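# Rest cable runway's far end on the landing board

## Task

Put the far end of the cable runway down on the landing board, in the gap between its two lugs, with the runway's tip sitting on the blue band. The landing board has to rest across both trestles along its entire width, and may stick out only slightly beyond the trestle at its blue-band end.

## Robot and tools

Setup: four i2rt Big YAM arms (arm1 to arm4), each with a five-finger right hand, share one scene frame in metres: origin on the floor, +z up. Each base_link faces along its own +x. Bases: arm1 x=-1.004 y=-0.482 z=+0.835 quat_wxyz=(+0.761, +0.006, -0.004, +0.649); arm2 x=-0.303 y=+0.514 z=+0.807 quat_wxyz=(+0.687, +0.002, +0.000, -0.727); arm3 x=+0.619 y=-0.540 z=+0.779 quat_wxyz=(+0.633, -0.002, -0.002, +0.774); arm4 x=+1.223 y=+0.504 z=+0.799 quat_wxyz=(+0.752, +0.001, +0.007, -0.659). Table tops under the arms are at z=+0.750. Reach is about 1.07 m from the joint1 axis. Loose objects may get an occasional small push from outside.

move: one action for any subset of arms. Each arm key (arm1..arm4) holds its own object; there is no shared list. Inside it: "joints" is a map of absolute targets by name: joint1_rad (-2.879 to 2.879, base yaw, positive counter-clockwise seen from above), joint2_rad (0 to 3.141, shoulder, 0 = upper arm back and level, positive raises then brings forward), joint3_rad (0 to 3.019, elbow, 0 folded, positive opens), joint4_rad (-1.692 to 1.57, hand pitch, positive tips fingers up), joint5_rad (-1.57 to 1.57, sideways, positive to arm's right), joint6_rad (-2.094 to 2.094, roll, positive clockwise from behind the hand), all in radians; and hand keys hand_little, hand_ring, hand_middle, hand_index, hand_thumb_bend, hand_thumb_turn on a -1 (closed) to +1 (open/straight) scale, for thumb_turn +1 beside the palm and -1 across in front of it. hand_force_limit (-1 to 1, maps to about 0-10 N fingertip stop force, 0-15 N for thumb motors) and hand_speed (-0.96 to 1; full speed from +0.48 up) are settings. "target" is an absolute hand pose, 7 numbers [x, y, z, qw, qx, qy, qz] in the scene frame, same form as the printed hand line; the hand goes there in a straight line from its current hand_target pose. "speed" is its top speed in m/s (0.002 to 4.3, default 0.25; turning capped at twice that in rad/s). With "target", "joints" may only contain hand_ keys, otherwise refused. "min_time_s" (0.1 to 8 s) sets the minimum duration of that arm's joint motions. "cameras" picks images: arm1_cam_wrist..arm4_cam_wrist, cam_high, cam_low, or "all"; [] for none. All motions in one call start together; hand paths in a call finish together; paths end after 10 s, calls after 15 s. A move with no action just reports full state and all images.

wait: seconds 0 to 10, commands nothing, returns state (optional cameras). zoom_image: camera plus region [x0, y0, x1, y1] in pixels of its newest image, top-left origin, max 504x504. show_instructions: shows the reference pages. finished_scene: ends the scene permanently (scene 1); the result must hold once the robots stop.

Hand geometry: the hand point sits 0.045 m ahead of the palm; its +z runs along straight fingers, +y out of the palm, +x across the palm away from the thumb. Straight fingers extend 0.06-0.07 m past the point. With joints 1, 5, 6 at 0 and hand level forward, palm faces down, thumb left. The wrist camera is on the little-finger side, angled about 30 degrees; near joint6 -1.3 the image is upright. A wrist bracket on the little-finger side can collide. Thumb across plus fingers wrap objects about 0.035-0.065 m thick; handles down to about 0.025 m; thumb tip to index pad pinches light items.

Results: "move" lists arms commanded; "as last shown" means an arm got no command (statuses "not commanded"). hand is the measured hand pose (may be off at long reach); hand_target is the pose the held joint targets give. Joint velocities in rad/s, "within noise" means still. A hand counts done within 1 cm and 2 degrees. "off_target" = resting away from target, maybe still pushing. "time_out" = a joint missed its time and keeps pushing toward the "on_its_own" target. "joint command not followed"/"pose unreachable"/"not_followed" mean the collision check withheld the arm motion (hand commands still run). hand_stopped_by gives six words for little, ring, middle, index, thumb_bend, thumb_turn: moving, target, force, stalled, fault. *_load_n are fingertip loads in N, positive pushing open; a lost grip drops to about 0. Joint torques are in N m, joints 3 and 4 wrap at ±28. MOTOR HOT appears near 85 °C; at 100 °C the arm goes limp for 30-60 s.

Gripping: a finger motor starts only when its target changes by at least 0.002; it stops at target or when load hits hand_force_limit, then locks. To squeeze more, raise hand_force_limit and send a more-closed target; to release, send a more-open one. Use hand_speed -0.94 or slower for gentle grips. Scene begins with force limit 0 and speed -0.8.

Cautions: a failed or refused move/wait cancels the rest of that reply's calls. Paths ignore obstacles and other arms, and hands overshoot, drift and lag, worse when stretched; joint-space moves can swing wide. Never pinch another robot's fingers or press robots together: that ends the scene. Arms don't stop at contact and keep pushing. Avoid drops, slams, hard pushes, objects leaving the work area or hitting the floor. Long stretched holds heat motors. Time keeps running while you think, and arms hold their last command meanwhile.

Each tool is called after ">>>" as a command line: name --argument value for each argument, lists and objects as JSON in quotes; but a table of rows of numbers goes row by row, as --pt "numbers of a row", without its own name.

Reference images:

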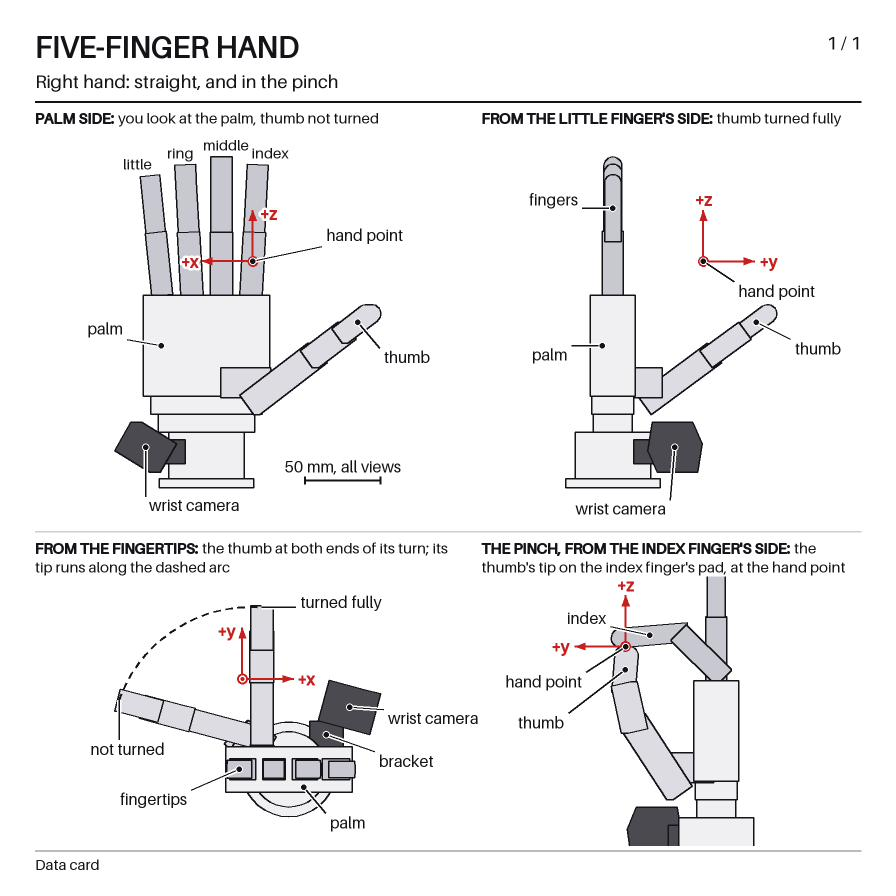

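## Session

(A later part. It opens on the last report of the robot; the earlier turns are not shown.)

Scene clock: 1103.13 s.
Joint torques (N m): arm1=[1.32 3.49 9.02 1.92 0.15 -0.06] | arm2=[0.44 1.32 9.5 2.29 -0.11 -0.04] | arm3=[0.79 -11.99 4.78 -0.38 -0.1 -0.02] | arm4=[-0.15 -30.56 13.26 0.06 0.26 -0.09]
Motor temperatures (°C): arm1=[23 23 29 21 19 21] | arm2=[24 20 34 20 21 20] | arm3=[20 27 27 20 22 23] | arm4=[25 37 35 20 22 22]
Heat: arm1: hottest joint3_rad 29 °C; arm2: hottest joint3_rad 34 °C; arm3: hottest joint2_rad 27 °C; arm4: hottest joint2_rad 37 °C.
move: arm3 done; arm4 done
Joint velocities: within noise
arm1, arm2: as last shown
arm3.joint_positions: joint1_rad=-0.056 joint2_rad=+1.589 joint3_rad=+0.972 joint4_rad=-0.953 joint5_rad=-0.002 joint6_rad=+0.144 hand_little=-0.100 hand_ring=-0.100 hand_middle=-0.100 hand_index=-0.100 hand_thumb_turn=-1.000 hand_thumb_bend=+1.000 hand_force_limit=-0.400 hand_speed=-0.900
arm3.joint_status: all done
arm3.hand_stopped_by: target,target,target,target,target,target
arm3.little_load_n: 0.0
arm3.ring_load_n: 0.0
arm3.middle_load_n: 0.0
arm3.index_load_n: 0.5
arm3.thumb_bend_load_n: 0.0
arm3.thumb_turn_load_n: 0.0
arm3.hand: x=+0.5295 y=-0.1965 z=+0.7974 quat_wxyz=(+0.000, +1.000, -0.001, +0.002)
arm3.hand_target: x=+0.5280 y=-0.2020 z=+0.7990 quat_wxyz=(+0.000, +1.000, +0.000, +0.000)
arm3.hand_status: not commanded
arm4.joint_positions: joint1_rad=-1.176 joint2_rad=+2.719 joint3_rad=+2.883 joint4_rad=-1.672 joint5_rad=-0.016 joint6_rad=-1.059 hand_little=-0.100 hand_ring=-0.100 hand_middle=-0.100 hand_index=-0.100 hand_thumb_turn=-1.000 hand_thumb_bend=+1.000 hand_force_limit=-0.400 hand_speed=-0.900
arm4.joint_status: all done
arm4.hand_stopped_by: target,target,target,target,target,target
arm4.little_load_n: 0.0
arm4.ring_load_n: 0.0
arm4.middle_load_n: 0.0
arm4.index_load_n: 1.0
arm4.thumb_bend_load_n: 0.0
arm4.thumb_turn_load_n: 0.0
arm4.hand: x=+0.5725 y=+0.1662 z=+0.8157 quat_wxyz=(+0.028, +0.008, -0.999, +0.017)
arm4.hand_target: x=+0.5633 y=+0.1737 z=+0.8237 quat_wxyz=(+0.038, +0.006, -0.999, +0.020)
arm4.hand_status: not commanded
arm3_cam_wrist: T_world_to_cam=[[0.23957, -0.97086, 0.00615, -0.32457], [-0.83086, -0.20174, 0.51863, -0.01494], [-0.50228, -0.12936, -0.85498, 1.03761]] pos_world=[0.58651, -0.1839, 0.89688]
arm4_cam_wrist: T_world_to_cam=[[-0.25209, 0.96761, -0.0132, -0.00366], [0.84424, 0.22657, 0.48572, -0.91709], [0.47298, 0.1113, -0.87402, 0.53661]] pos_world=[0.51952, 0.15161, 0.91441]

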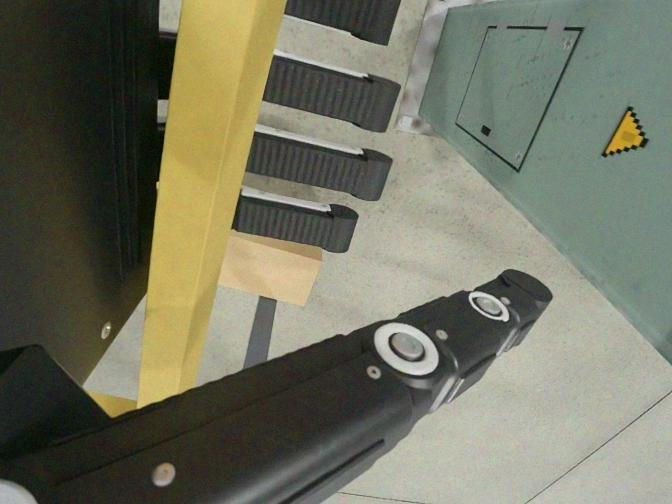

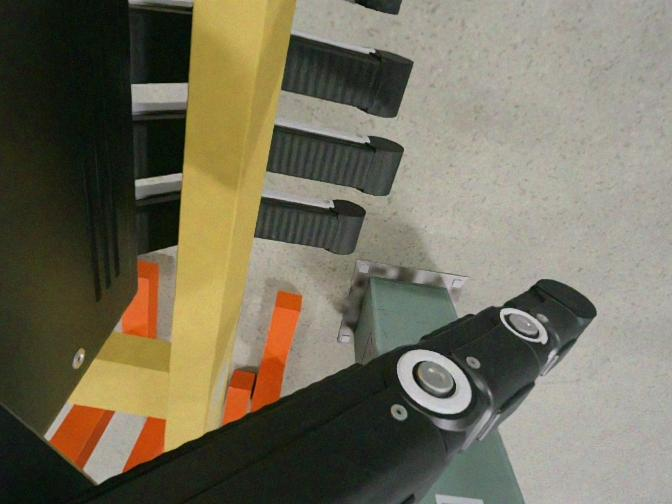

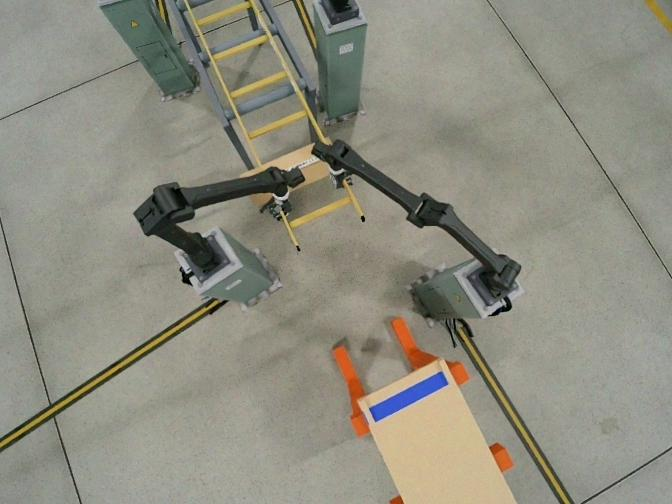

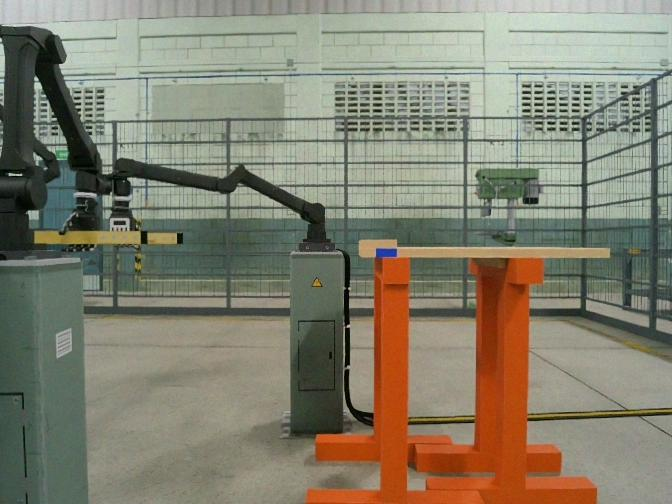

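>>> move --arm3 '{"joints": {"hand_thumb_bend": -0.8, "hand_speed": -0.85, "hand_force_limit": -0.6}}' --arm4 '{"joints": {"hand_thumb_bend": -0.8, "hand_speed": -0.85, "hand_force_limit": -0.6}}' --cameras '["arm3_cam_wrist", "arm4_cam_wrist"]'

>>> move --arm3 '{"target": [0.528, -0.200, 0.812, 0, 1, 0, 0], "speed": 0.05}' --arm4 '{"target": [0.562, 0.171, 0.830, 0, 0, 1, 0], "speed": 0.05}' --cameras '["cam_low"]'

>>> zoom_image --camera "cam_low" --region '[40, 190, 200, 290]'

Scene clock: 1125.70 s.
Joint torques (N m): arm1=[1.61 3.19 8.77 1.96 0.08 -0.06] | arm2=[0.5 1.26 9.51 2.29 -0.11 -0.04] | arm3=[0.85 -11.99 4.9 -0.38 -0.1 -0.08] | arm4=[-0.67 -29.8 13.12 0.29 0.24 -0.13]
Motor temperatures (°C): arm1=[23 23 29 21 19 21] | arm2=[24 20 34 20 21 20] | arm3=[20 27 27 20 22 23] | arm4=[25 39 36 20 22 21]
Heat: arm1: hottest joint3_rad 29 °C; arm2: hottest joint3_rad 34 °C; arm3: hottest joint2_rad 27 °C; arm4: hottest joint2_rad 39 °C.
move: arm3 off_target; arm4 off_target
Joint velocities: within noise
arm1, arm2: as last shown
arm3.joint_positions: joint1_rad=-0.056 joint2_rad=+1.589 joint3_rad=+0.970 joint4_rad=-0.953 joint5_rad=-0.002 joint6_rad=+0.150 hand_little=-0.100 hand_ring=-0.100 hand_middle=-0.100 hand_index=-0.100 hand_thumb_turn=-1.000 hand_thumb_bend=-0.446 hand_force_limit=-0.600 hand_speed=-0.850
arm3.joint_status: hand_thumb_bend off_target (ended at -0.446, target -0.800); the others done
arm3.hand_stopped_by: target,target,target,target,force,target
arm3.little_load_n: 0.0
arm3.ring_load_n: 0.0
arm3.middle_load_n: 0.0
arm3.index_load_n: 1.0
arm3.thumb_bend_load_n: 2.5
arm3.thumb_turn_load_n: 0.5
arm3.hand: x=+0.5293 y=-0.1971 z=+0.7971 quat_wxyz=(+0.000, +1.000, -0.004, +0.002)
arm3.hand_target: x=+0.5280 y=-0.2019 z=+0.7990 quat_wxyz=(+0.000, +1.000, +0.000, +0.000)
arm3.hand_status: not commanded
arm4.joint_positions: joint1_rad=-1.176 joint2_rad=+2.719 joint3_rad=+2.883 joint4_rad=-1.672 joint5_rad=-0.016 joint6_rad=-1.059 hand_little=-0.100 hand_ring=-0.100 hand_middle=-0.100 hand_index=-0.100 hand_thumb_turn=-1.000 hand_thumb_bend=-0.316 hand_force_limit=-0.600 hand_speed=-0.850
arm4.joint_status: hand_thumb_bend off_target (ended at -0.316, target -0.800); the others done
arm4.hand_stopped_by: target,target,target,target,force,target
arm4.little_load_n: 0.0
arm4.ring_load_n: 0.0
arm4.middle_load_n: 0.0
arm4.index_load_n: 2.0
arm4.thumb_bend_load_n: 3.5
arm4.thumb_turn_load_n: 1.0
arm4.hand: x=+0.5725 y=+0.1662 z=+0.8157 quat_wxyz=(+0.028, +0.008, -0.999, +0.017)
arm4.hand_target: x=+0.5632 y=+0.1736 z=+0.8238 quat_wxyz=(+0.038, +0.006, -0.999, +0.020)
arm4.hand_status: not commanded
arm3_cam_wrist: T_world_to_cam=[[0.23403, -0.9722, 0.0077, -0.32359], [-0.83212, -0.1962, 0.51873, -0.01337], [-0.5028, -0.12781, -0.8549, 1.0376]] pos_world=[0.58631, -0.1846, 0.89648]
arm4_cam_wrist: T_world_to_cam=[[-0.25209, 0.96761, -0.0132, -0.00366], [0.84424, 0.22657, 0.48572, -0.91709], [0.47298, 0.1113, -0.87402, 0.53661]] pos_world=[0.51952, 0.15161, 0.91441]

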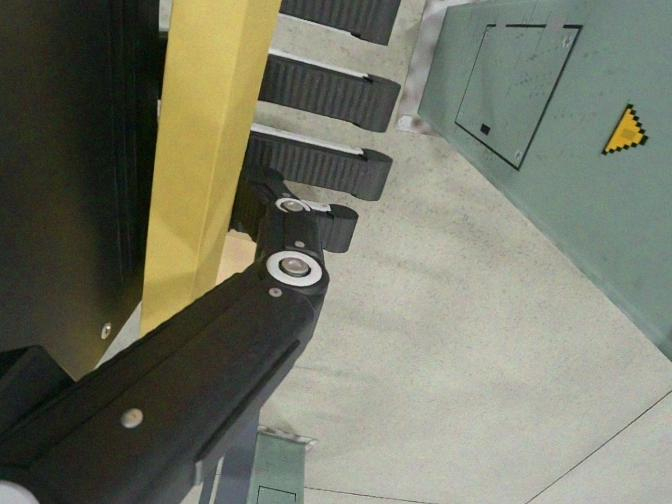

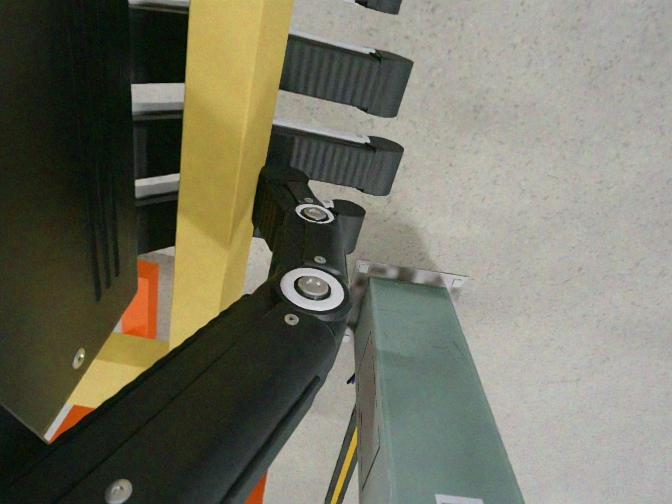

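Scene clock: 1127.07 s.
Joint torques (N m): arm1=[0.79 3.19 8.88 1.89 0.12 -0.09] | arm2=[0.38 1.32 9.48 2.29 -0.1 -0.04] | arm3=[0.73 -13.16 6.32 -1.73 -0.1 -0.11] | arm4=[-1.44 -30.51 13.07 0.4 0.24 -0.12]
Motor temperatures (°C): arm1=[23 23 29 21 19 21] | arm2=[24 20 34 20 21 20] | arm3=[20 27 27 20 22 23] | arm4=[25 39 36 20 22 21]
Heat: arm1: hottest joint3_rad 29 °C; arm2: hottest joint3_rad 34 °C; arm3: hottest joint2_rad 27 °C; arm4: hottest joint2_rad 39 °C.
move: arm3 off_target; arm4 off_target
Joint velocities: within noise
arm1, arm2: as last shown
arm1.ring_load_n: -0.5
arm3.joint_positions: joint1_rad=-0.056 joint2_rad=+1.589 joint3_rad=+0.970 joint4_rad=-0.954 joint5_rad=-0.002 joint6_rad=+0.153 hand_little=-0.100 hand_ring=-0.100 hand_middle=-0.100 hand_index=-0.100 hand_thumb_turn=-1.000 hand_thumb_bend=-0.446 hand_force_limit=-0.600 hand_speed=-0.850
arm3.joint_status: not commanded
arm3.hand_stopped_by: target,target,target,target,force,target
arm3.little_load_n: 0.0
arm3.ring_load_n: 0.0
arm3.middle_load_n: 0.0
arm3.index_load_n: 1.5
arm3.thumb_bend_load_n: 2.0
arm3.thumb_turn_load_n: 0.5
arm3.hand: x=+0.5292 y=-0.1972 z=+0.7971 quat_wxyz=(+0.001, +1.000, -0.005, +0.002)
arm3.hand_target: x=+0.5280 y=-0.1999 z=+0.8115 quat_wxyz=(+0.000, +1.000, +0.000, +0.000)
arm3.hand_status: off_target (0.015 m and 0.6 deg from the pose sent, 0.015 m and 0.5 deg at the start)
arm4.joint_positions: joint1_rad=-1.176 joint2_rad=+2.719 joint3_rad=+2.883 joint4_rad=-1.672 joint5_rad=-0.016 joint6_rad=-1.059 hand_little=-0.100 hand_ring=-0.100 hand_middle=-0.100 hand_index=-0.100 hand_thumb_turn=-1.000 hand_thumb_bend=-0.316 hand_force_limit=-0.600 hand_speed=-0.850
arm4.joint_status: not commanded
arm4.hand_stopped_by: target,target,target,target,force,target
arm4.little_load_n: 0.0
arm4.ring_load_n: 0.0
arm4.middle_load_n: 0.5
arm4.index_load_n: 2.0
arm4.thumb_bend_load_n: 3.5
arm4.thumb_turn_load_n: 1.0
arm4.hand: x=+0.5725 y=+0.1662 z=+0.8157 quat_wxyz=(+0.028, +0.008, -0.999, +0.017)
arm4.hand_target: x=+0.5634 y=+0.1717 z=+0.8298 quat_wxyz=(+0.042, +0.006, -0.999, +0.022)
arm4.hand_status: off_target (0.018 m and 3.8 deg from the pose sent, 0.018 m and 3.8 deg at the start; a joint's target at an end of its range on 39 of 41 steps)

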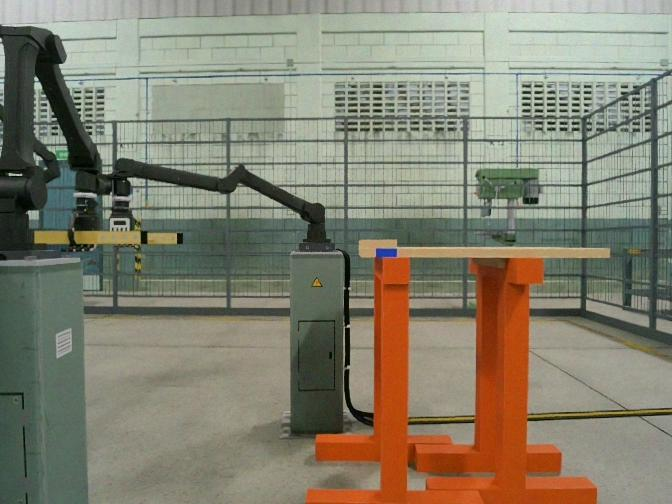

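Scaled by 3.150 from the camera's image (finer frame: 960x720).

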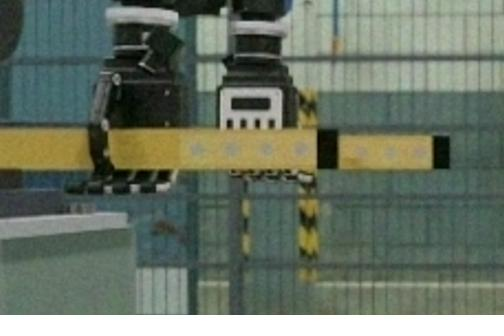

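>>> move --arm3 '{"target": [0.65, -0.198, 0.814, 0, 1, 0, 0], "speed": 0.08}' --arm4 '{"target": [0.684, 0.170, 0.834, 0, 0, 1, 0], "speed": 0.08}' --cameras '["cam_low", "cam_high", "arm3_cam_wrist", "arm4_cam_wrist"]'

>>> zoom_image --camera "cam_low" --region '[40, 190, 240, 290]'

Scene clock: 1136.50 s.
Joint torques (N m): arm1=[1.08 2.61 8.99 1.87 0.14 -0.07] | arm2=[0.44 1.26 9.48 2.28 -0.11 -0.04] | arm3=[-0.03 -12.86 6.94 -1.62 0 -0.46] | arm4=[-0.73 -31.74 7.99 0.88 0.41 -0.04]
Motor temperatures (°C): arm1=[23 23 29 21 19 21] | arm2=[24 20 34 20 21 20] | arm3=[20 27 27 20 22 23] | arm4=[25 40 36 20 22 21]
Heat: arm1: hottest joint3_rad 29 °C; arm2: hottest joint3_rad 34 °C; arm3: hottest joint2_rad 27 °C; arm4: hottest joint2_rad 40 °C.
move: arm3 off_target; arm4 off_target
Joint velocities: within noise
arm1, arm2: as last shown
arm1.ring_load_n: 0.0
arm2.little_load_n: -0.5
arm3.joint_positions: joint1_rad=-0.347 joint2_rad=+1.590 joint3_rad=+0.970 joint4_rad=-0.964 joint5_rad=-0.004 joint6_rad=-0.112 hand_little=-0.100 hand_ring=-0.100 hand_middle=-0.100 hand_index=-0.100 hand_thumb_turn=-1.000 hand_thumb_bend=-0.445 hand_force_limit=-0.600 hand_speed=-0.850
arm3.joint_status: not commanded
arm3.hand_stopped_by: target,target,target,target,force,target
arm3.little_load_n: 0.0
arm3.ring_load_n: 0.0
arm3.middle_load_n: 0.0
arm3.index_load_n: 3.0
arm3.thumb_bend_load_n: 2.5
arm3.thumb_turn_load_n: 0.5
arm3.hand: x=+0.6449 y=-0.1993 z=+0.7982 quat_wxyz=(+0.006, +1.000, -0.018, +0.000)
arm3.hand_target: x=+0.6498 y=-0.1980 z=+0.8134 quat_wxyz=(+0.000, +1.000, +0.000, +0.000)
arm3.hand_status: off_target (0.017 m and 2.1 deg from the pose sent, 0.122 m and 0.6 deg at the start)
arm4.joint_positions: joint1_rad=-1.093 joint2_rad=+2.321 joint3_rad=+2.084 joint4_rad=-1.383 joint5_rad=-0.021 joint6_rad=-0.969 hand_little=-0.100 hand_ring=-0.100 hand_middle=-0.100 hand_index=-0.100 hand_thumb_turn=-1.000 hand_thumb_bend=-0.317 hand_force_limit=-0.600 hand_speed=-0.850
arm4.joint_status: not commanded
arm4.hand_stopped_by: target,target,target,target,force,target
arm4.little_load_n: 0.0
arm4.ring_load_n: 0.0
arm4.middle_load_n: 0.0
arm4.index_load_n: 1.0
arm4.thumb_bend_load_n: 0.0
arm4.thumb_turn_load_n: 0.0
arm4.hand: x=+0.6913 y=+0.1683 z=+0.8061 quat_wxyz=(-0.022, +0.003, -1.000, -0.011)
arm4.hand_target: x=+0.6844 y=+0.1702 z=+0.8335 quat_wxyz=(+0.000, +0.000, -1.000, +0.000)
arm4.hand_status: off_target (0.029 m and 2.8 deg from the pose sent, 0.113 m and 3.8 deg at the start)
pictures: arm3_cam_wrist, arm4_cam_wrist, cam_high, cam_low
arm3_cam_wrist: T_world_to_cam=[[0.20638, -0.97832, 0.01711, -0.34379], [-0.83551, -0.1671, 0.52345, 0.08608], [-0.50925, -0.12232, -0.85188, 1.09929]] pos_world=[0.70268, -0.18749, 0.89729]
arm4_cam_wrist: T_world_to_cam=[[-0.24294, 0.96989, 0.01714, -0.00706], [0.79392, 0.18865, 0.57802, -1.04647], [0.55739, 0.15403, -0.81584, 0.35934]] pos_world=[0.6288, 0.14891, 0.89817]

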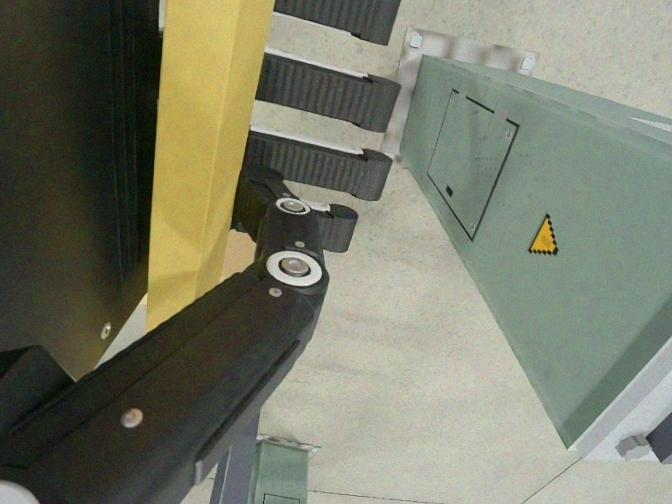

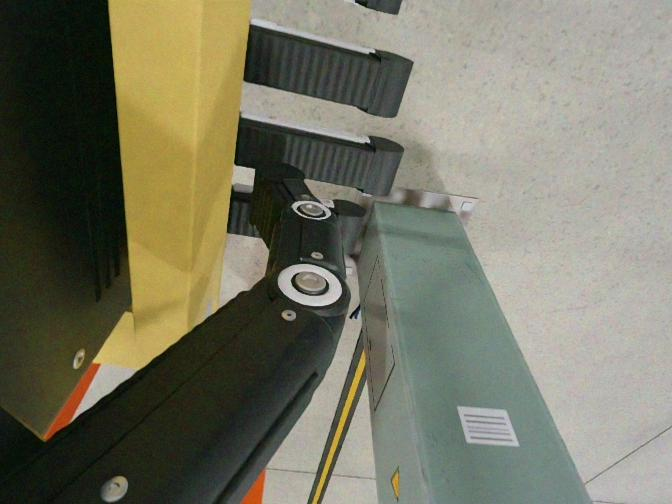

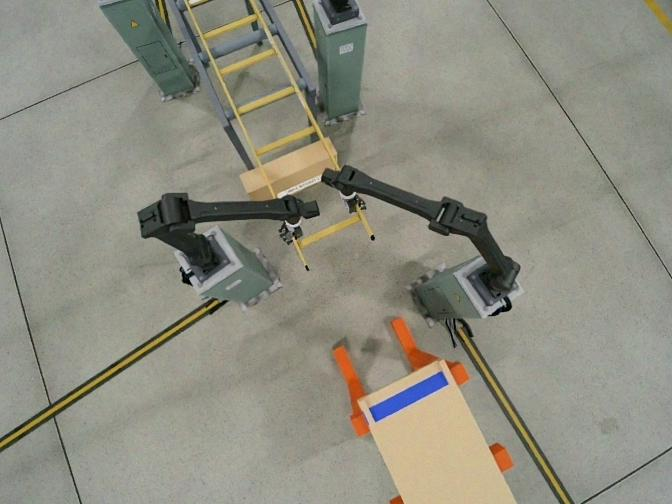

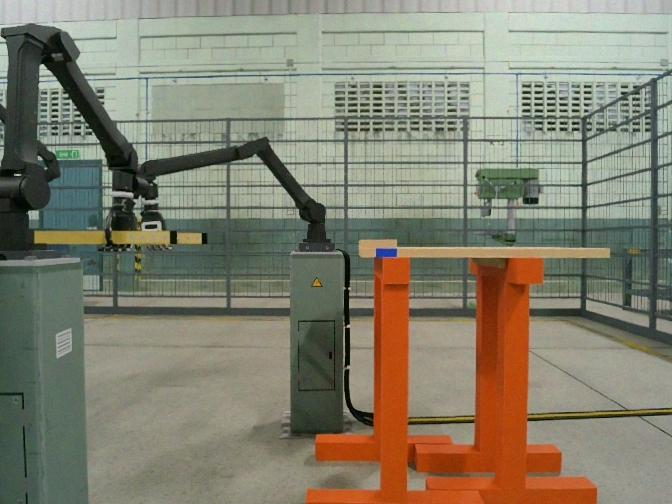

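Scaled by 2.520 from the camera's image (finer frame: 960x720).

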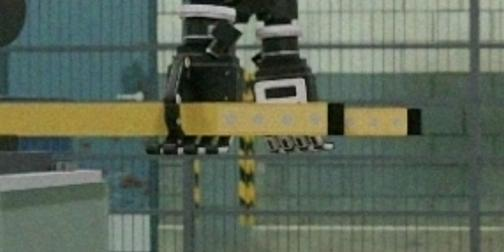

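>>> move --arm3 '{"target": [0.70, -0.198, 0.83, 0, 1, 0, 0], "speed": 0.08}' --arm4 '{"target": [0.734, 0.170, 0.85, 0, 0, 1, 0], "speed": 0.08}' --cameras '["cam_low", "cam_high"]'

>>> zoom_image --camera "cam_low" --region '[40, 190, 240, 290]'

>>> zoom_image --camera "cam_high" --region '[240, 130, 420, 290]'

Scene clock: 1148.73 s.
Joint torques (N m): arm1=[0.44 3.25 8.83 2.04 0.16 -0.11] | arm2=[0.38 1.26 9.48 2.29 -0.1 -0.05] | arm3=[-0.03 -14.1 8.79 -3.34 -0.04 -0.5] | arm4=[-1.55 -31.62 8.12 0.39 0.7 -0.08]
Motor temperatures (°C): arm1=[23 23 29 21 19 21] | arm2=[24 20 34 20 21 20] | arm3=[20 27 28 20 22 23] | arm4=[25 40 35 20 22 21]
Heat: arm1: hottest joint3_rad 29 °C; arm2: hottest joint3_rad 34 °C; arm3: hottest joint3_rad 28 °C; arm4: hottest joint2_rad 40 °C.
move: arm3 off_target; arm4 off_target
Joint velocities: within noise
arm1, arm2: as last shown
arm2.little_load_n: 0.0
arm3.joint_positions: joint1_rad=-0.465 joint2_rad=+1.605 joint3_rad=+0.992 joint4_rad=-0.964 joint5_rad=-0.002 joint6_rad=-0.226 hand_little=-0.100 hand_ring=-0.100 hand_middle=-0.100 hand_index=-0.099 hand_thumb_turn=-1.000 hand_thumb_bend=-0.445 hand_force_limit=-0.600 hand_speed=-0.850
arm3.joint_status: not commanded
arm3.hand_stopped_by: target,target,target,target,force,target
arm3.little_load_n: 0.0
arm3.ring_load_n: 0.0
arm3.middle_load_n: 0.0
arm3.index_load_n: 4.0
arm3.thumb_bend_load_n: 3.0
arm3.thumb_turn_load_n: 0.5
arm3.hand: x=+0.6940 y=-0.2006 z=+0.7988 quat_wxyz=(+0.002, +1.000, -0.020, +0.001)
arm3.hand_target: x=+0.6996 y=-0.1984 z=+0.8282 quat_wxyz=(-0.001, +1.000, -0.001, +0.001)
arm3.hand_status: off_target (0.032 m and 2.3 deg from the pose sent, 0.064 m and 2.1 deg at the start)
arm4.joint_positions: joint1_rad=-1.037 joint2_rad=+2.201 joint3_rad=+1.885 joint4_rad=-1.309 joint5_rad=-0.029 joint6_rad=-0.916 hand_little=-0.100 hand_ring=-0.100 hand_middle=-0.100 hand_index=-0.100 hand_thumb_turn=-1.000 hand_thumb_bend=-0.317 hand_force_limit=-0.600 hand_speed=-0.850
arm4.joint_status: not commanded
arm4.hand_stopped_by: target,target,target,target,force,target
arm4.little_load_n: 0.0
arm4.ring_load_n: 0.0
arm4.middle_load_n: 0.0
arm4.index_load_n: 3.0
arm4.thumb_bend_load_n: 1.0
arm4.thumb_turn_load_n: 0.5
arm4.hand: x=+0.7463 y=+0.1605 z=+0.8119 quat_wxyz=(-0.026, +0.004, -1.000, -0.010)
arm4.hand_target: x=+0.7349 y=+0.1701 z=+0.8488 quat_wxyz=(+0.000, +0.000, -1.000, +0.000)
arm4.hand_status: off_target (0.041 m and 3.3 deg from the pose sent, 0.061 m and 2.8 deg at the start)
pictures: cam_high, cam_low

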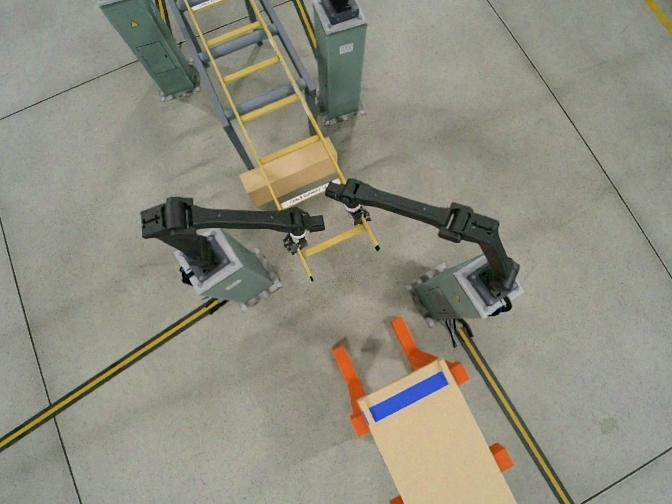

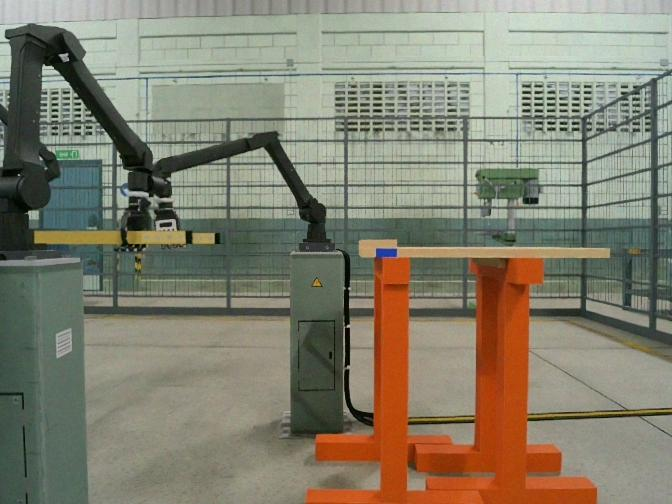

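Scaled by 2.520 from the camera's image (finer frame: 960x720).

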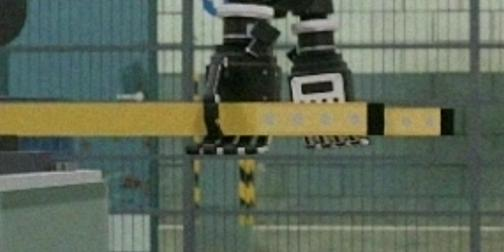

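Scaled by 2.800 from the camera's image (finer frame: 960x720).

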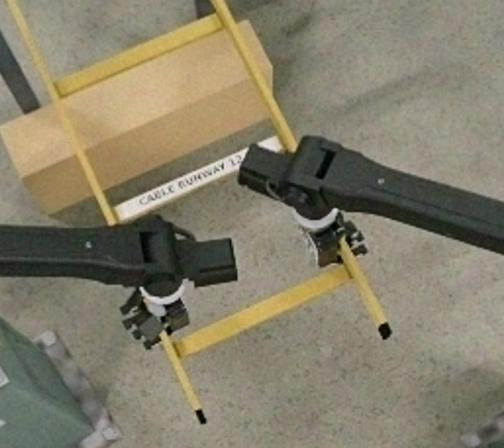

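>>> move --arm3 '{"joints": {"hand_thumb_bend": 0.2, "hand_speed": -0.6}}' --arm4 '{"joints": {"hand_thumb_bend": 0.2, "hand_speed": -0.6}}' --cameras '["cam_low", "arm3_cam_wrist", "arm4_cam_wrist"]'

>>> zoom_image --camera "cam_low" --region '[40, 190, 240, 290]'

Scene clock: 1159.93 s.
Joint torques (N m): arm1=[0.73 3.55 8.94 2.03 0.15 -0.05] | arm2=[0.44 1.26 9.5 2.29 -0.11 -0.04] | arm3=[-0.09 -14.21 7.95 -3 0.05 -0.4] | arm4=[-0.91 -31.09 8.16 -0.06 0.72 -0.1]
Motor temperatures (°C): arm1=[23 23 29 21 19 21] | arm2=[24 20 34 20 21 20] | arm3=[20 28 28 20 22 23] | arm4=[25 39 35 20 22 21]
Heat: arm1: hottest joint3_rad 29 °C; arm2: hottest joint3_rad 34 °C; arm3: hottest joint2_rad 28 °C; arm4: hottest joint2_rad 39 °C.
move: arm3 done; arm4 done
Joint velocities: within noise
arm1, arm2: as last shown
arm2.thumb_turn_load_n: -0.5
arm3.joint_positions: joint1_rad=-0.465 joint2_rad=+1.605 joint3_rad=+1.005 joint4_rad=-0.972 joint5_rad=-0.004 joint6_rad=-0.236 hand_little=-0.100 hand_ring=-0.100 hand_middle=-0.100 hand_index=-0.099 hand_thumb_turn=-1.000 hand_thumb_bend=+0.200 hand_force_limit=-0.600 hand_speed=-0.600
arm3.joint_status: all done
arm3.hand_stopped_by: target,target,target,target,target,target
arm3.little_load_n: 0.0
arm3.ring_load_n: 0.0
arm3.middle_load_n: 0.0
arm3.index_load_n: 3.5
arm3.thumb_bend_load_n: 0.0
arm3.thumb_turn_load_n: 0.0
arm3.hand: x=+0.6952 y=-0.1967 z=+0.8027 quat_wxyz=(+0.000, +1.000, -0.015, +0.000)
arm3.hand_target: x=+0.6996 y=-0.1983 z=+0.8283 quat_wxyz=(-0.001, +1.000, +0.000, +0.001)
arm3.hand_status: not commanded
arm4.joint_positions: joint1_rad=-1.037 joint2_rad=+2.201 joint3_rad=+1.885 joint4_rad=-1.309 joint5_rad=-0.029 joint6_rad=-0.916 hand_little=-0.100 hand_ring=-0.100 hand_middle=-0.100 hand_index=-0.100 hand_thumb_turn=-1.000 hand_thumb_bend=+0.200 hand_force_limit=-0.600 hand_speed=-0.600
arm4.joint_status: all done
arm4.hand_stopped_by: target,target,target,target,target,target
arm4.little_load_n: 0.0
arm4.ring_load_n: 0.0
arm4.middle_load_n: 0.0
arm4.index_load_n: 3.0
arm4.thumb_bend_load_n: 0.0
arm4.thumb_turn_load_n: 0.0
arm4.hand: x=+0.7463 y=+0.1605 z=+0.8119 quat_wxyz=(-0.026, +0.004, -1.000, -0.010)
arm4.hand_target: x=+0.7349 y=+0.1701 z=+0.8488 quat_wxyz=(+0.000, +0.000, -1.000, +0.000)
arm4.hand_status: not commanded
pictures: arm3_cam_wrist, arm4_cam_wrist, cam_low
arm3_cam_wrist: T_world_to_cam=[[0.21168, -0.97732, 0.00564, -0.34594], [-0.83498, -0.17784, 0.52075, 0.12592], [-0.50793, -0.11494, -0.85369, 1.13108]] pos_world=[0.75289, -0.18569, 0.90198]
arm4_cam_wrist: T_world_to_cam=[[-0.24601, 0.96916, 0.01448, 0.01829], [0.7882, 0.19134, 0.58492, -1.09378], [0.56411, 0.15531, -0.81096, 0.32548]] pos_world=[0.68301, 0.14101, 0.90347]

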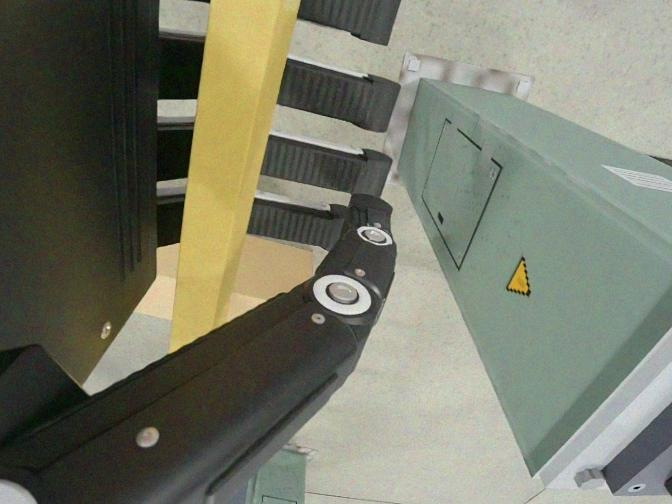

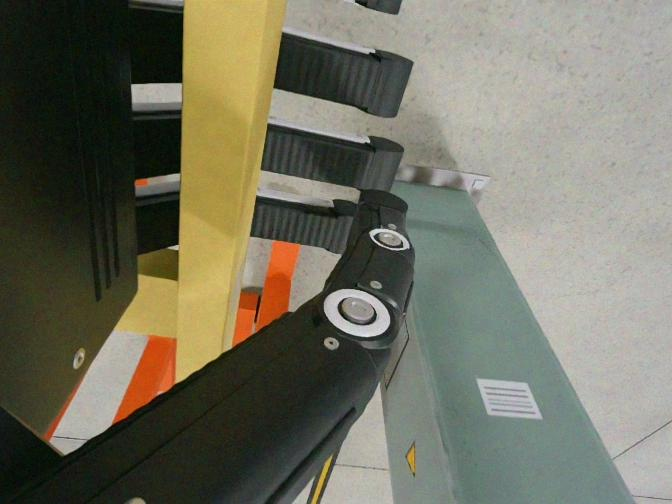

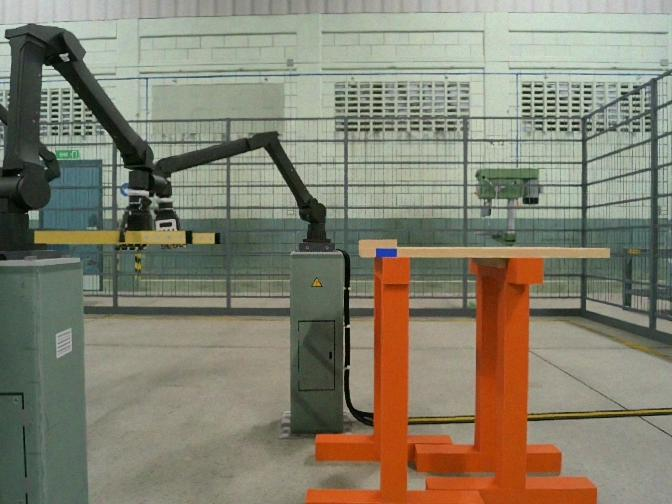

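Scaled by 2.520 from the camera's image (finer frame: 960x720).

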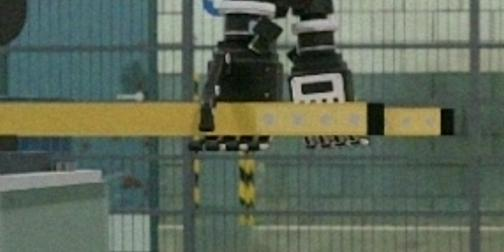

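>>> move --arm3 '{"target": [0.85, -0.200, 0.835, 0, 1, 0, 0], "speed": 0.08}' --arm4 '{"target": [0.884, 0.168, 0.847, 0, 0, 1, 0], "speed": 0.08}' --cameras '["cam_low", "cam_high", "arm3_cam_wrist", "arm4_cam_wrist"]'

>>> zoom_image --camera "cam_low" --region '[60, 190, 300, 290]'

>>> zoom_image --camera "cam_high" --region '[240, 150, 440, 330]'

Scene clock: 1181.77 s.
Joint torques (N m): arm1=[0.56 3.31 8.9 1.94 0.14 -0.07] | arm2=[0.44 1.32 9.51 2.3 -0.1 -0.04] | arm3=[-0.73 -15.5 8.69 -3.06 0.33 -0.36] | arm4=[-1.32 -27.11 7.15 -0.9 0.6 -0.1]
Motor temperatures (°C): arm1=[23 23 29 21 19 21] | arm2=[24 20 34 20 21 20] | arm3=[20 28 29 20 22 23] | arm4=[25 38 34 20 22 21]
Heat: arm1: hottest joint3_rad 29 °C; arm2: hottest joint3_rad 34 °C; arm3: hottest joint3_rad 29 °C; arm4: hottest joint2_rad 38 °C.
move: arm3 off_target; arm4 off_target
Joint velocities: within noise
arm1.joint_positions: joint1_rad=+0.896 joint2_rad=+0.584 joint3_rad=+1.422 joint4_rad=-1.296 joint5_rad=+0.295 joint6_rad=-1.421 hand_little=+1.000 hand_ring=+1.000 hand_middle=+1.000 hand_index=+1.000 hand_thumb_turn=+1.000 hand_thumb_bend=+1.000 hand_force_limit=+0.000 hand_speed=-0.800
arm1.joint_status: not commanded
arm1.hand_stopped_by: target,target,target,target,target,target
arm1.little_load_n: 0.0
arm1.ring_load_n: 0.0
arm1.middle_load_n: 0.0
arm1.index_load_n: 0.0
arm1.thumb_bend_load_n: 0.0
arm1.thumb_turn_load_n: 0.0
arm1.hand: x=-1.0570 y=-0.2676 z=+1.3742 quat_wxyz=(-0.454, +0.462, +0.702, +0.297)
arm1.hand_target: x=-1.0565 y=-0.2691 z=+1.3857 quat_wxyz=(-0.466, +0.459, +0.695, +0.299)
arm1.hand_status: not commanded
arm2.joint_positions: joint1_rad=-0.895 joint2_rad=+0.617 joint3_rad=+1.419 joint4_rad=-1.524 joint5_rad=-0.098 joint6_rad=-0.983 hand_little=+1.000 hand_ring=+1.000 hand_middle=+1.000 hand_index=+1.000 hand_thumb_turn=+1.000 hand_thumb_bend=+1.000 hand_force_limit=+0.000 hand_speed=-0.800
arm2.joint_status: not commanded
arm2.hand_stopped_by: target,target,target,target,target,target
arm2.little_load_n: 0.0
arm2.ring_load_n: 0.0
arm2.middle_load_n: 0.0
arm2.index_load_n: 0.0
arm2.thumb_bend_load_n: 0.0
arm2.thumb_turn_load_n: 0.0
arm2.hand: x=-0.4608 y=+0.4185 z=+1.2624 quat_wxyz=(+0.312, +0.035, -0.911, +0.269)
arm2.hand_target: x=-0.4609 y=+0.4192 z=+1.2704 quat_wxyz=(+0.320, +0.033, -0.906, +0.273)
arm2.hand_status: not commanded
arm3.joint_positions: joint1_rad=-0.763 joint2_rad=+1.732 joint3_rad=+1.190 joint4_rad=-1.025 joint5_rad=-0.012 joint6_rad=-0.548 hand_little=-0.100 hand_ring=-0.100 hand_middle=-0.100 hand_index=-0.099 hand_thumb_turn=-1.000 hand_thumb_bend=+0.200 hand_force_limit=-0.600 hand_speed=-0.600
arm3.joint_status: not commanded
arm3.hand_stopped_by: target,target,target,target,target,target
arm3.little_load_n: 0.5
arm3.ring_load_n: 0.0
arm3.middle_load_n: 0.0
arm3.index_load_n: 4.5
arm3.thumb_bend_load_n: 0.0
arm3.thumb_turn_load_n: 0.0
arm3.hand: x=+0.8407 y=-0.1955 z=+0.8083 quat_wxyz=(-0.005, +1.000, -0.008, -0.001)
arm3.hand_target: x=+0.8496 y=-0.2001 z=+0.8340 quat_wxyz=(-0.001, +1.000, +0.000, +0.001)
arm3.hand_status: off_target (0.029 m and 1.1 deg from the pose sent, 0.158 m and 1.7 deg at the start)
arm4.joint_positions: joint1_rad=-0.870 joint2_rad=+1.933 joint3_rad=+1.435 joint4_rad=-1.099 joint5_rad=-0.029 joint6_rad=-0.742 hand_little=-0.100 hand_ring=-0.100 hand_middle=-0.100 hand_index=-0.099 hand_thumb_turn=-1.000 hand_thumb_bend=+0.200 hand_force_limit=-0.600 hand_speed=-0.600
arm4.joint_status: not commanded
arm4.hand_stopped_by: target,target,target,target,target,target
arm4.little_load_n: 0.0
arm4.ring_load_n: 0.0
arm4.middle_load_n: 0.0
arm4.index_load_n: 5.0
arm4.thumb_bend_load_n: 0.0
arm4.thumb_turn_load_n: 0.0
arm4.hand: x=+0.8883 y=+0.1559 z=+0.8099 quat_wxyz=(-0.015, +0.001, -1.000, -0.005)
arm4.hand_target: x=+0.8844 y=+0.1678 z=+0.8446 quat_wxyz=(+0.000, +0.000, -1.000, +0.000)
arm4.hand_status: off_target (0.039 m and 1.8 deg from the pose sent, 0.142 m and 3.3 deg at the start)
pictures: arm3_cam_wrist, arm4_cam_wrist, cam_high, cam_low
arm3_cam_wrist: T_world_to_cam=[[0.22517, -0.97431, -0.00458, -0.37811], [-0.83055, -0.1944, 0.52191, 0.23672], [-0.5094, -0.11371, -0.85299, 1.21075]] pos_world=[0.8985, -0.1847, 0.90747]
arm4_cam_wrist: T_world_to_cam=[[-0.2389, 0.971, 0.00976, 0.05502], [0.80251, 0.19177, 0.56498, -1.20018], [0.54673, 0.14281, -0.82504, 0.27326]] pos_world=[0.8269, 0.13771, 0.903]

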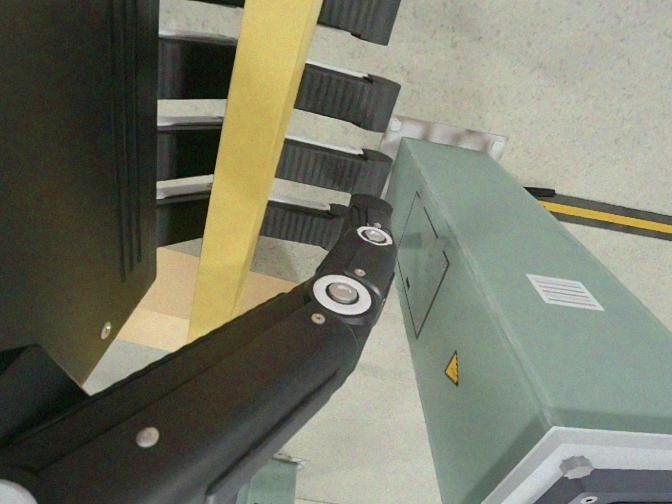

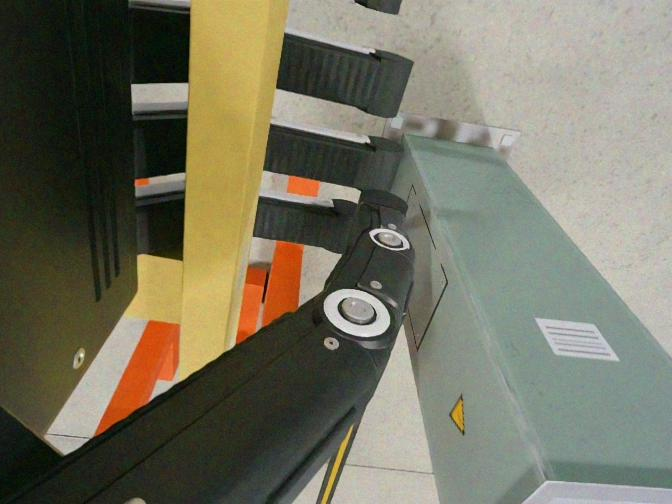

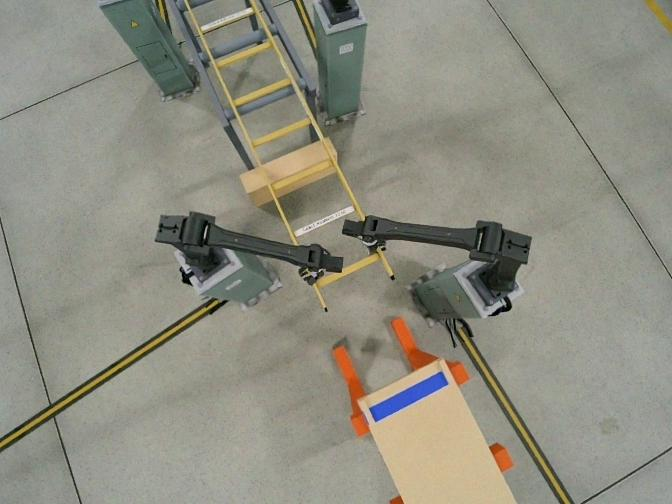

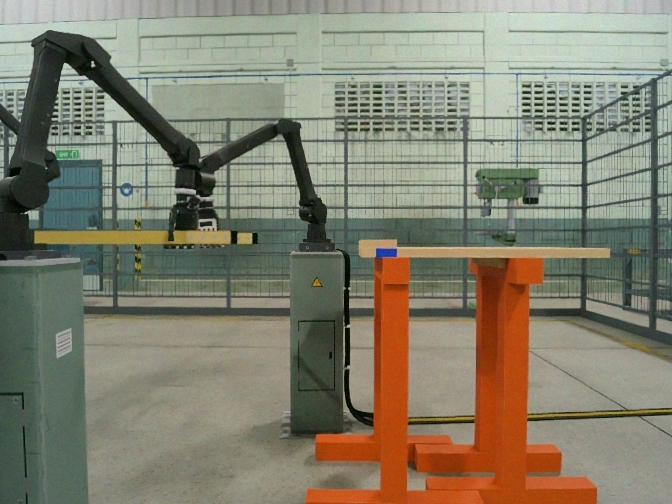

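Scaled by 2.100 from the camera's image (finer frame: 960x720).

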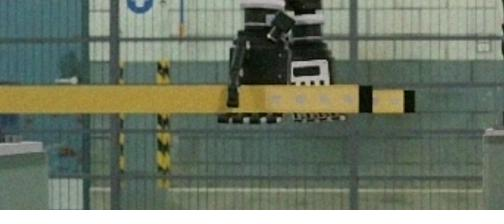

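Scaled by 2.520 from the camera's image (finer frame: 960x720).

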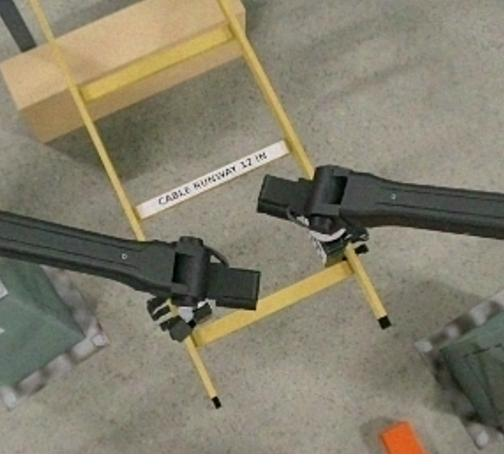

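>>> move --arm3 '{"target": [1.0, -0.200, 0.84, 0, 1, 0, 0], "speed": 0.08}' --arm4 '{"target": [1.034, 0.168, 0.847, 0, 0, 1, 0], "speed": 0.08}' --cameras '["cam_low", "cam_high", "arm3_cam_wrist", "arm4_cam_wrist"]'

>>> zoom_image --camera "cam_low" --region '[160, 190, 400, 290]'

>>> zoom_image --camera "cam_high" --region '[260, 190, 460, 390]'

Scene clock: 1197.60 s.
Joint torques (N m): arm1=[1.14 3.02 8.9 1.95 0.16 -0.07] | arm2=[0.44 1.32 9.51 2.28 -0.11 -0.04] | arm3=[-1.55 -18.96 9.21 -2.88 0.52 -0.33] | arm4=[0.56 -24.64 6.84 -1.62 0.23 -0.1]
Motor temperatures (°C): arm1=[23 23 29 21 19 21] | arm2=[24 20 34 20 21 20] | arm3=[20 28 30 20 22 23] | arm4=[25 38 33 20 22 21]
Heat: arm1: hottest joint3_rad 29 °C; arm2: hottest joint3_rad 34 °C; arm3: hottest joint3_rad 30 °C; arm4: hottest joint2_rad 38 °C.
move: arm3 off_target; arm4 off_target
Joint velocities: within noise
arm1, arm2: as last shown
arm2.ring_load_n: -0.5
arm3.joint_positions: joint1_rad=-0.973 joint2_rad=+1.953 joint3_rad=+1.525 joint4_rad=-1.144 joint5_rad=-0.016 joint6_rad=-0.770 hand_little=-0.100 hand_ring=-0.100 hand_middle=-0.100 hand_index=-0.099 hand_thumb_turn=-1.000 hand_thumb_bend=+0.200 hand_force_limit=-0.600 hand_speed=-0.600
arm3.joint_status: not commanded
arm3.hand_stopped_by: target,target,target,target,target,target
arm3.little_load_n: 0.0
arm3.ring_load_n: 0.0
arm3.middle_load_n: 0.0
arm3.index_load_n: 3.5
arm3.thumb_bend_load_n: 0.0
arm3.thumb_turn_load_n: 0.0
arm3.hand: x=+0.9864 y=-0.1886 z=+0.8111 quat_wxyz=(-0.006, +1.000, -0.002, -0.003)
arm3.hand_target: x=+0.9993 y=-0.2000 z=+0.8393 quat_wxyz=(-0.001, +1.000, +0.000, +0.001)
arm3.hand_status: off_target (0.034 m and 0.8 deg from the pose sent, 0.163 m and 1.1 deg at the start)
arm4.joint_positions: joint1_rad=-0.638 joint2_rad=+1.736 joint3_rad=+1.138 joint4_rad=-1.000 joint5_rad=-0.018 joint6_rad=-0.501 hand_little=-0.100 hand_ring=-0.100 hand_middle=-0.100 hand_index=-0.099 hand_thumb_turn=-1.000 hand_thumb_bend=+0.200 hand_force_limit=-0.600 hand_speed=-0.600
arm4.joint_status: not commanded
arm4.hand_stopped_by: target,target,target,target,target,target
arm4.little_load_n: 0.0
arm4.ring_load_n: 0.0
arm4.middle_load_n: 0.0
arm4.index_load_n: 7.0
arm4.thumb_bend_load_n: 0.0
arm4.thumb_turn_load_n: 0.0
arm4.hand: x=+1.0340 y=+0.1610 z=+0.8087 quat_wxyz=(-0.010, -0.004, -1.000, -0.013)
arm4.hand_target: x=+1.0343 y=+0.1680 z=+0.8436 quat_wxyz=(+0.000, +0.000, -1.000, +0.000)
arm4.hand_status: off_target (0.039 m and 1.9 deg from the pose sent, 0.151 m and 1.8 deg at the start)
pictures: arm3_cam_wrist, arm4_cam_wrist, cam_high, cam_low
arm3_cam_wrist: T_world_to_cam=[[0.23736, -0.9714, -0.00659, -0.41403], [-0.82629, -0.20546, 0.52444, 0.3493], [-0.51079, -0.11903, -0.85142, 1.28724]] pos_world=[1.04441, -0.1772, 0.91007]
arm4_cam_wrist: T_world_to_cam=[[-0.23018, 0.97277, 0.02714, 0.06152], [0.80955, 0.17593, 0.56007, -1.31825], [0.54004, 0.15089, -0.828, 0.19992]] pos_world=[0.97338, 0.14192, 0.90218]

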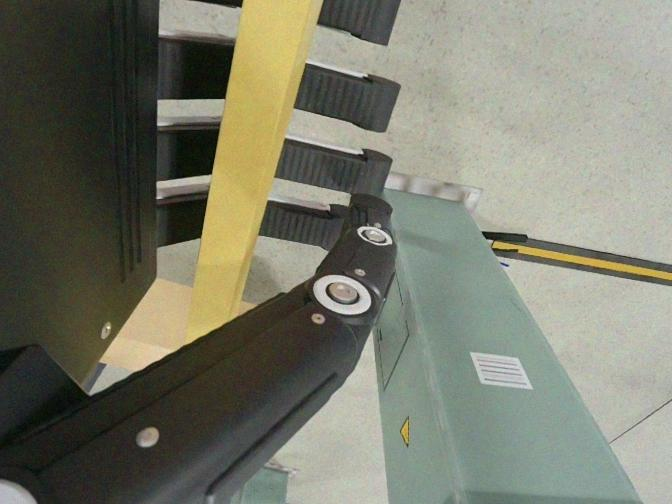

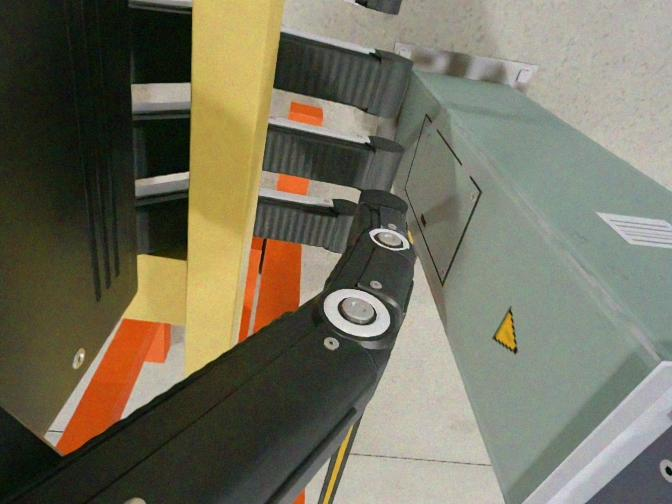

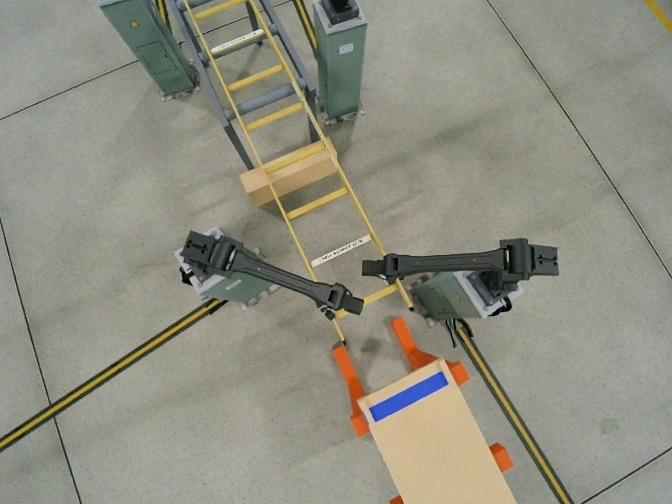

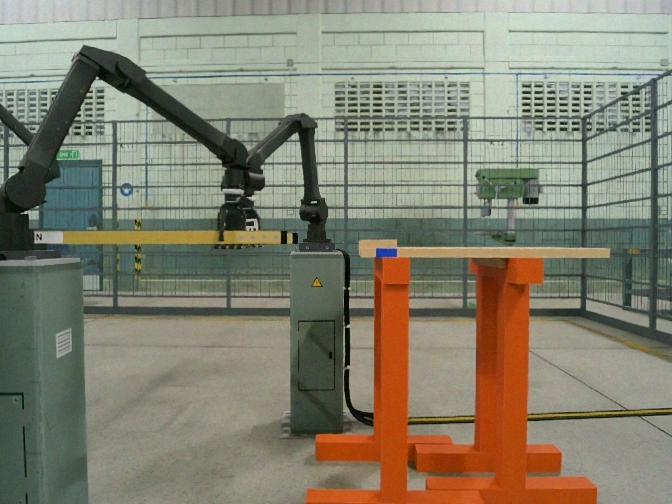

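Scaled by 2.100 from the camera's image (finer frame: 960x720).

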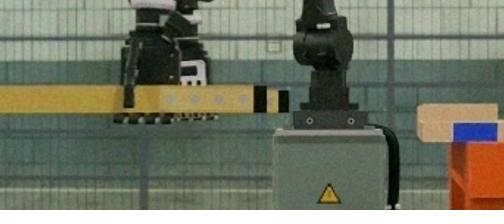

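Scaled by 2.520 from the camera's image (finer frame: 960x720).

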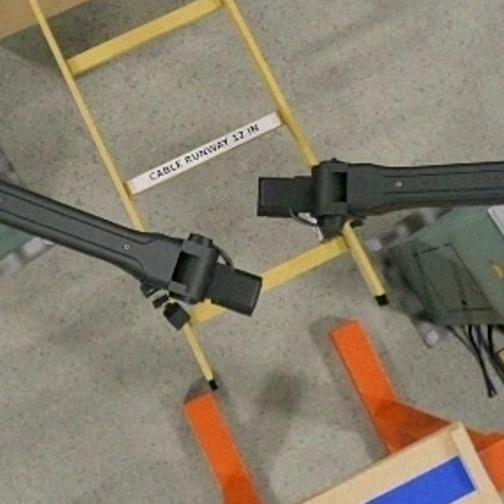

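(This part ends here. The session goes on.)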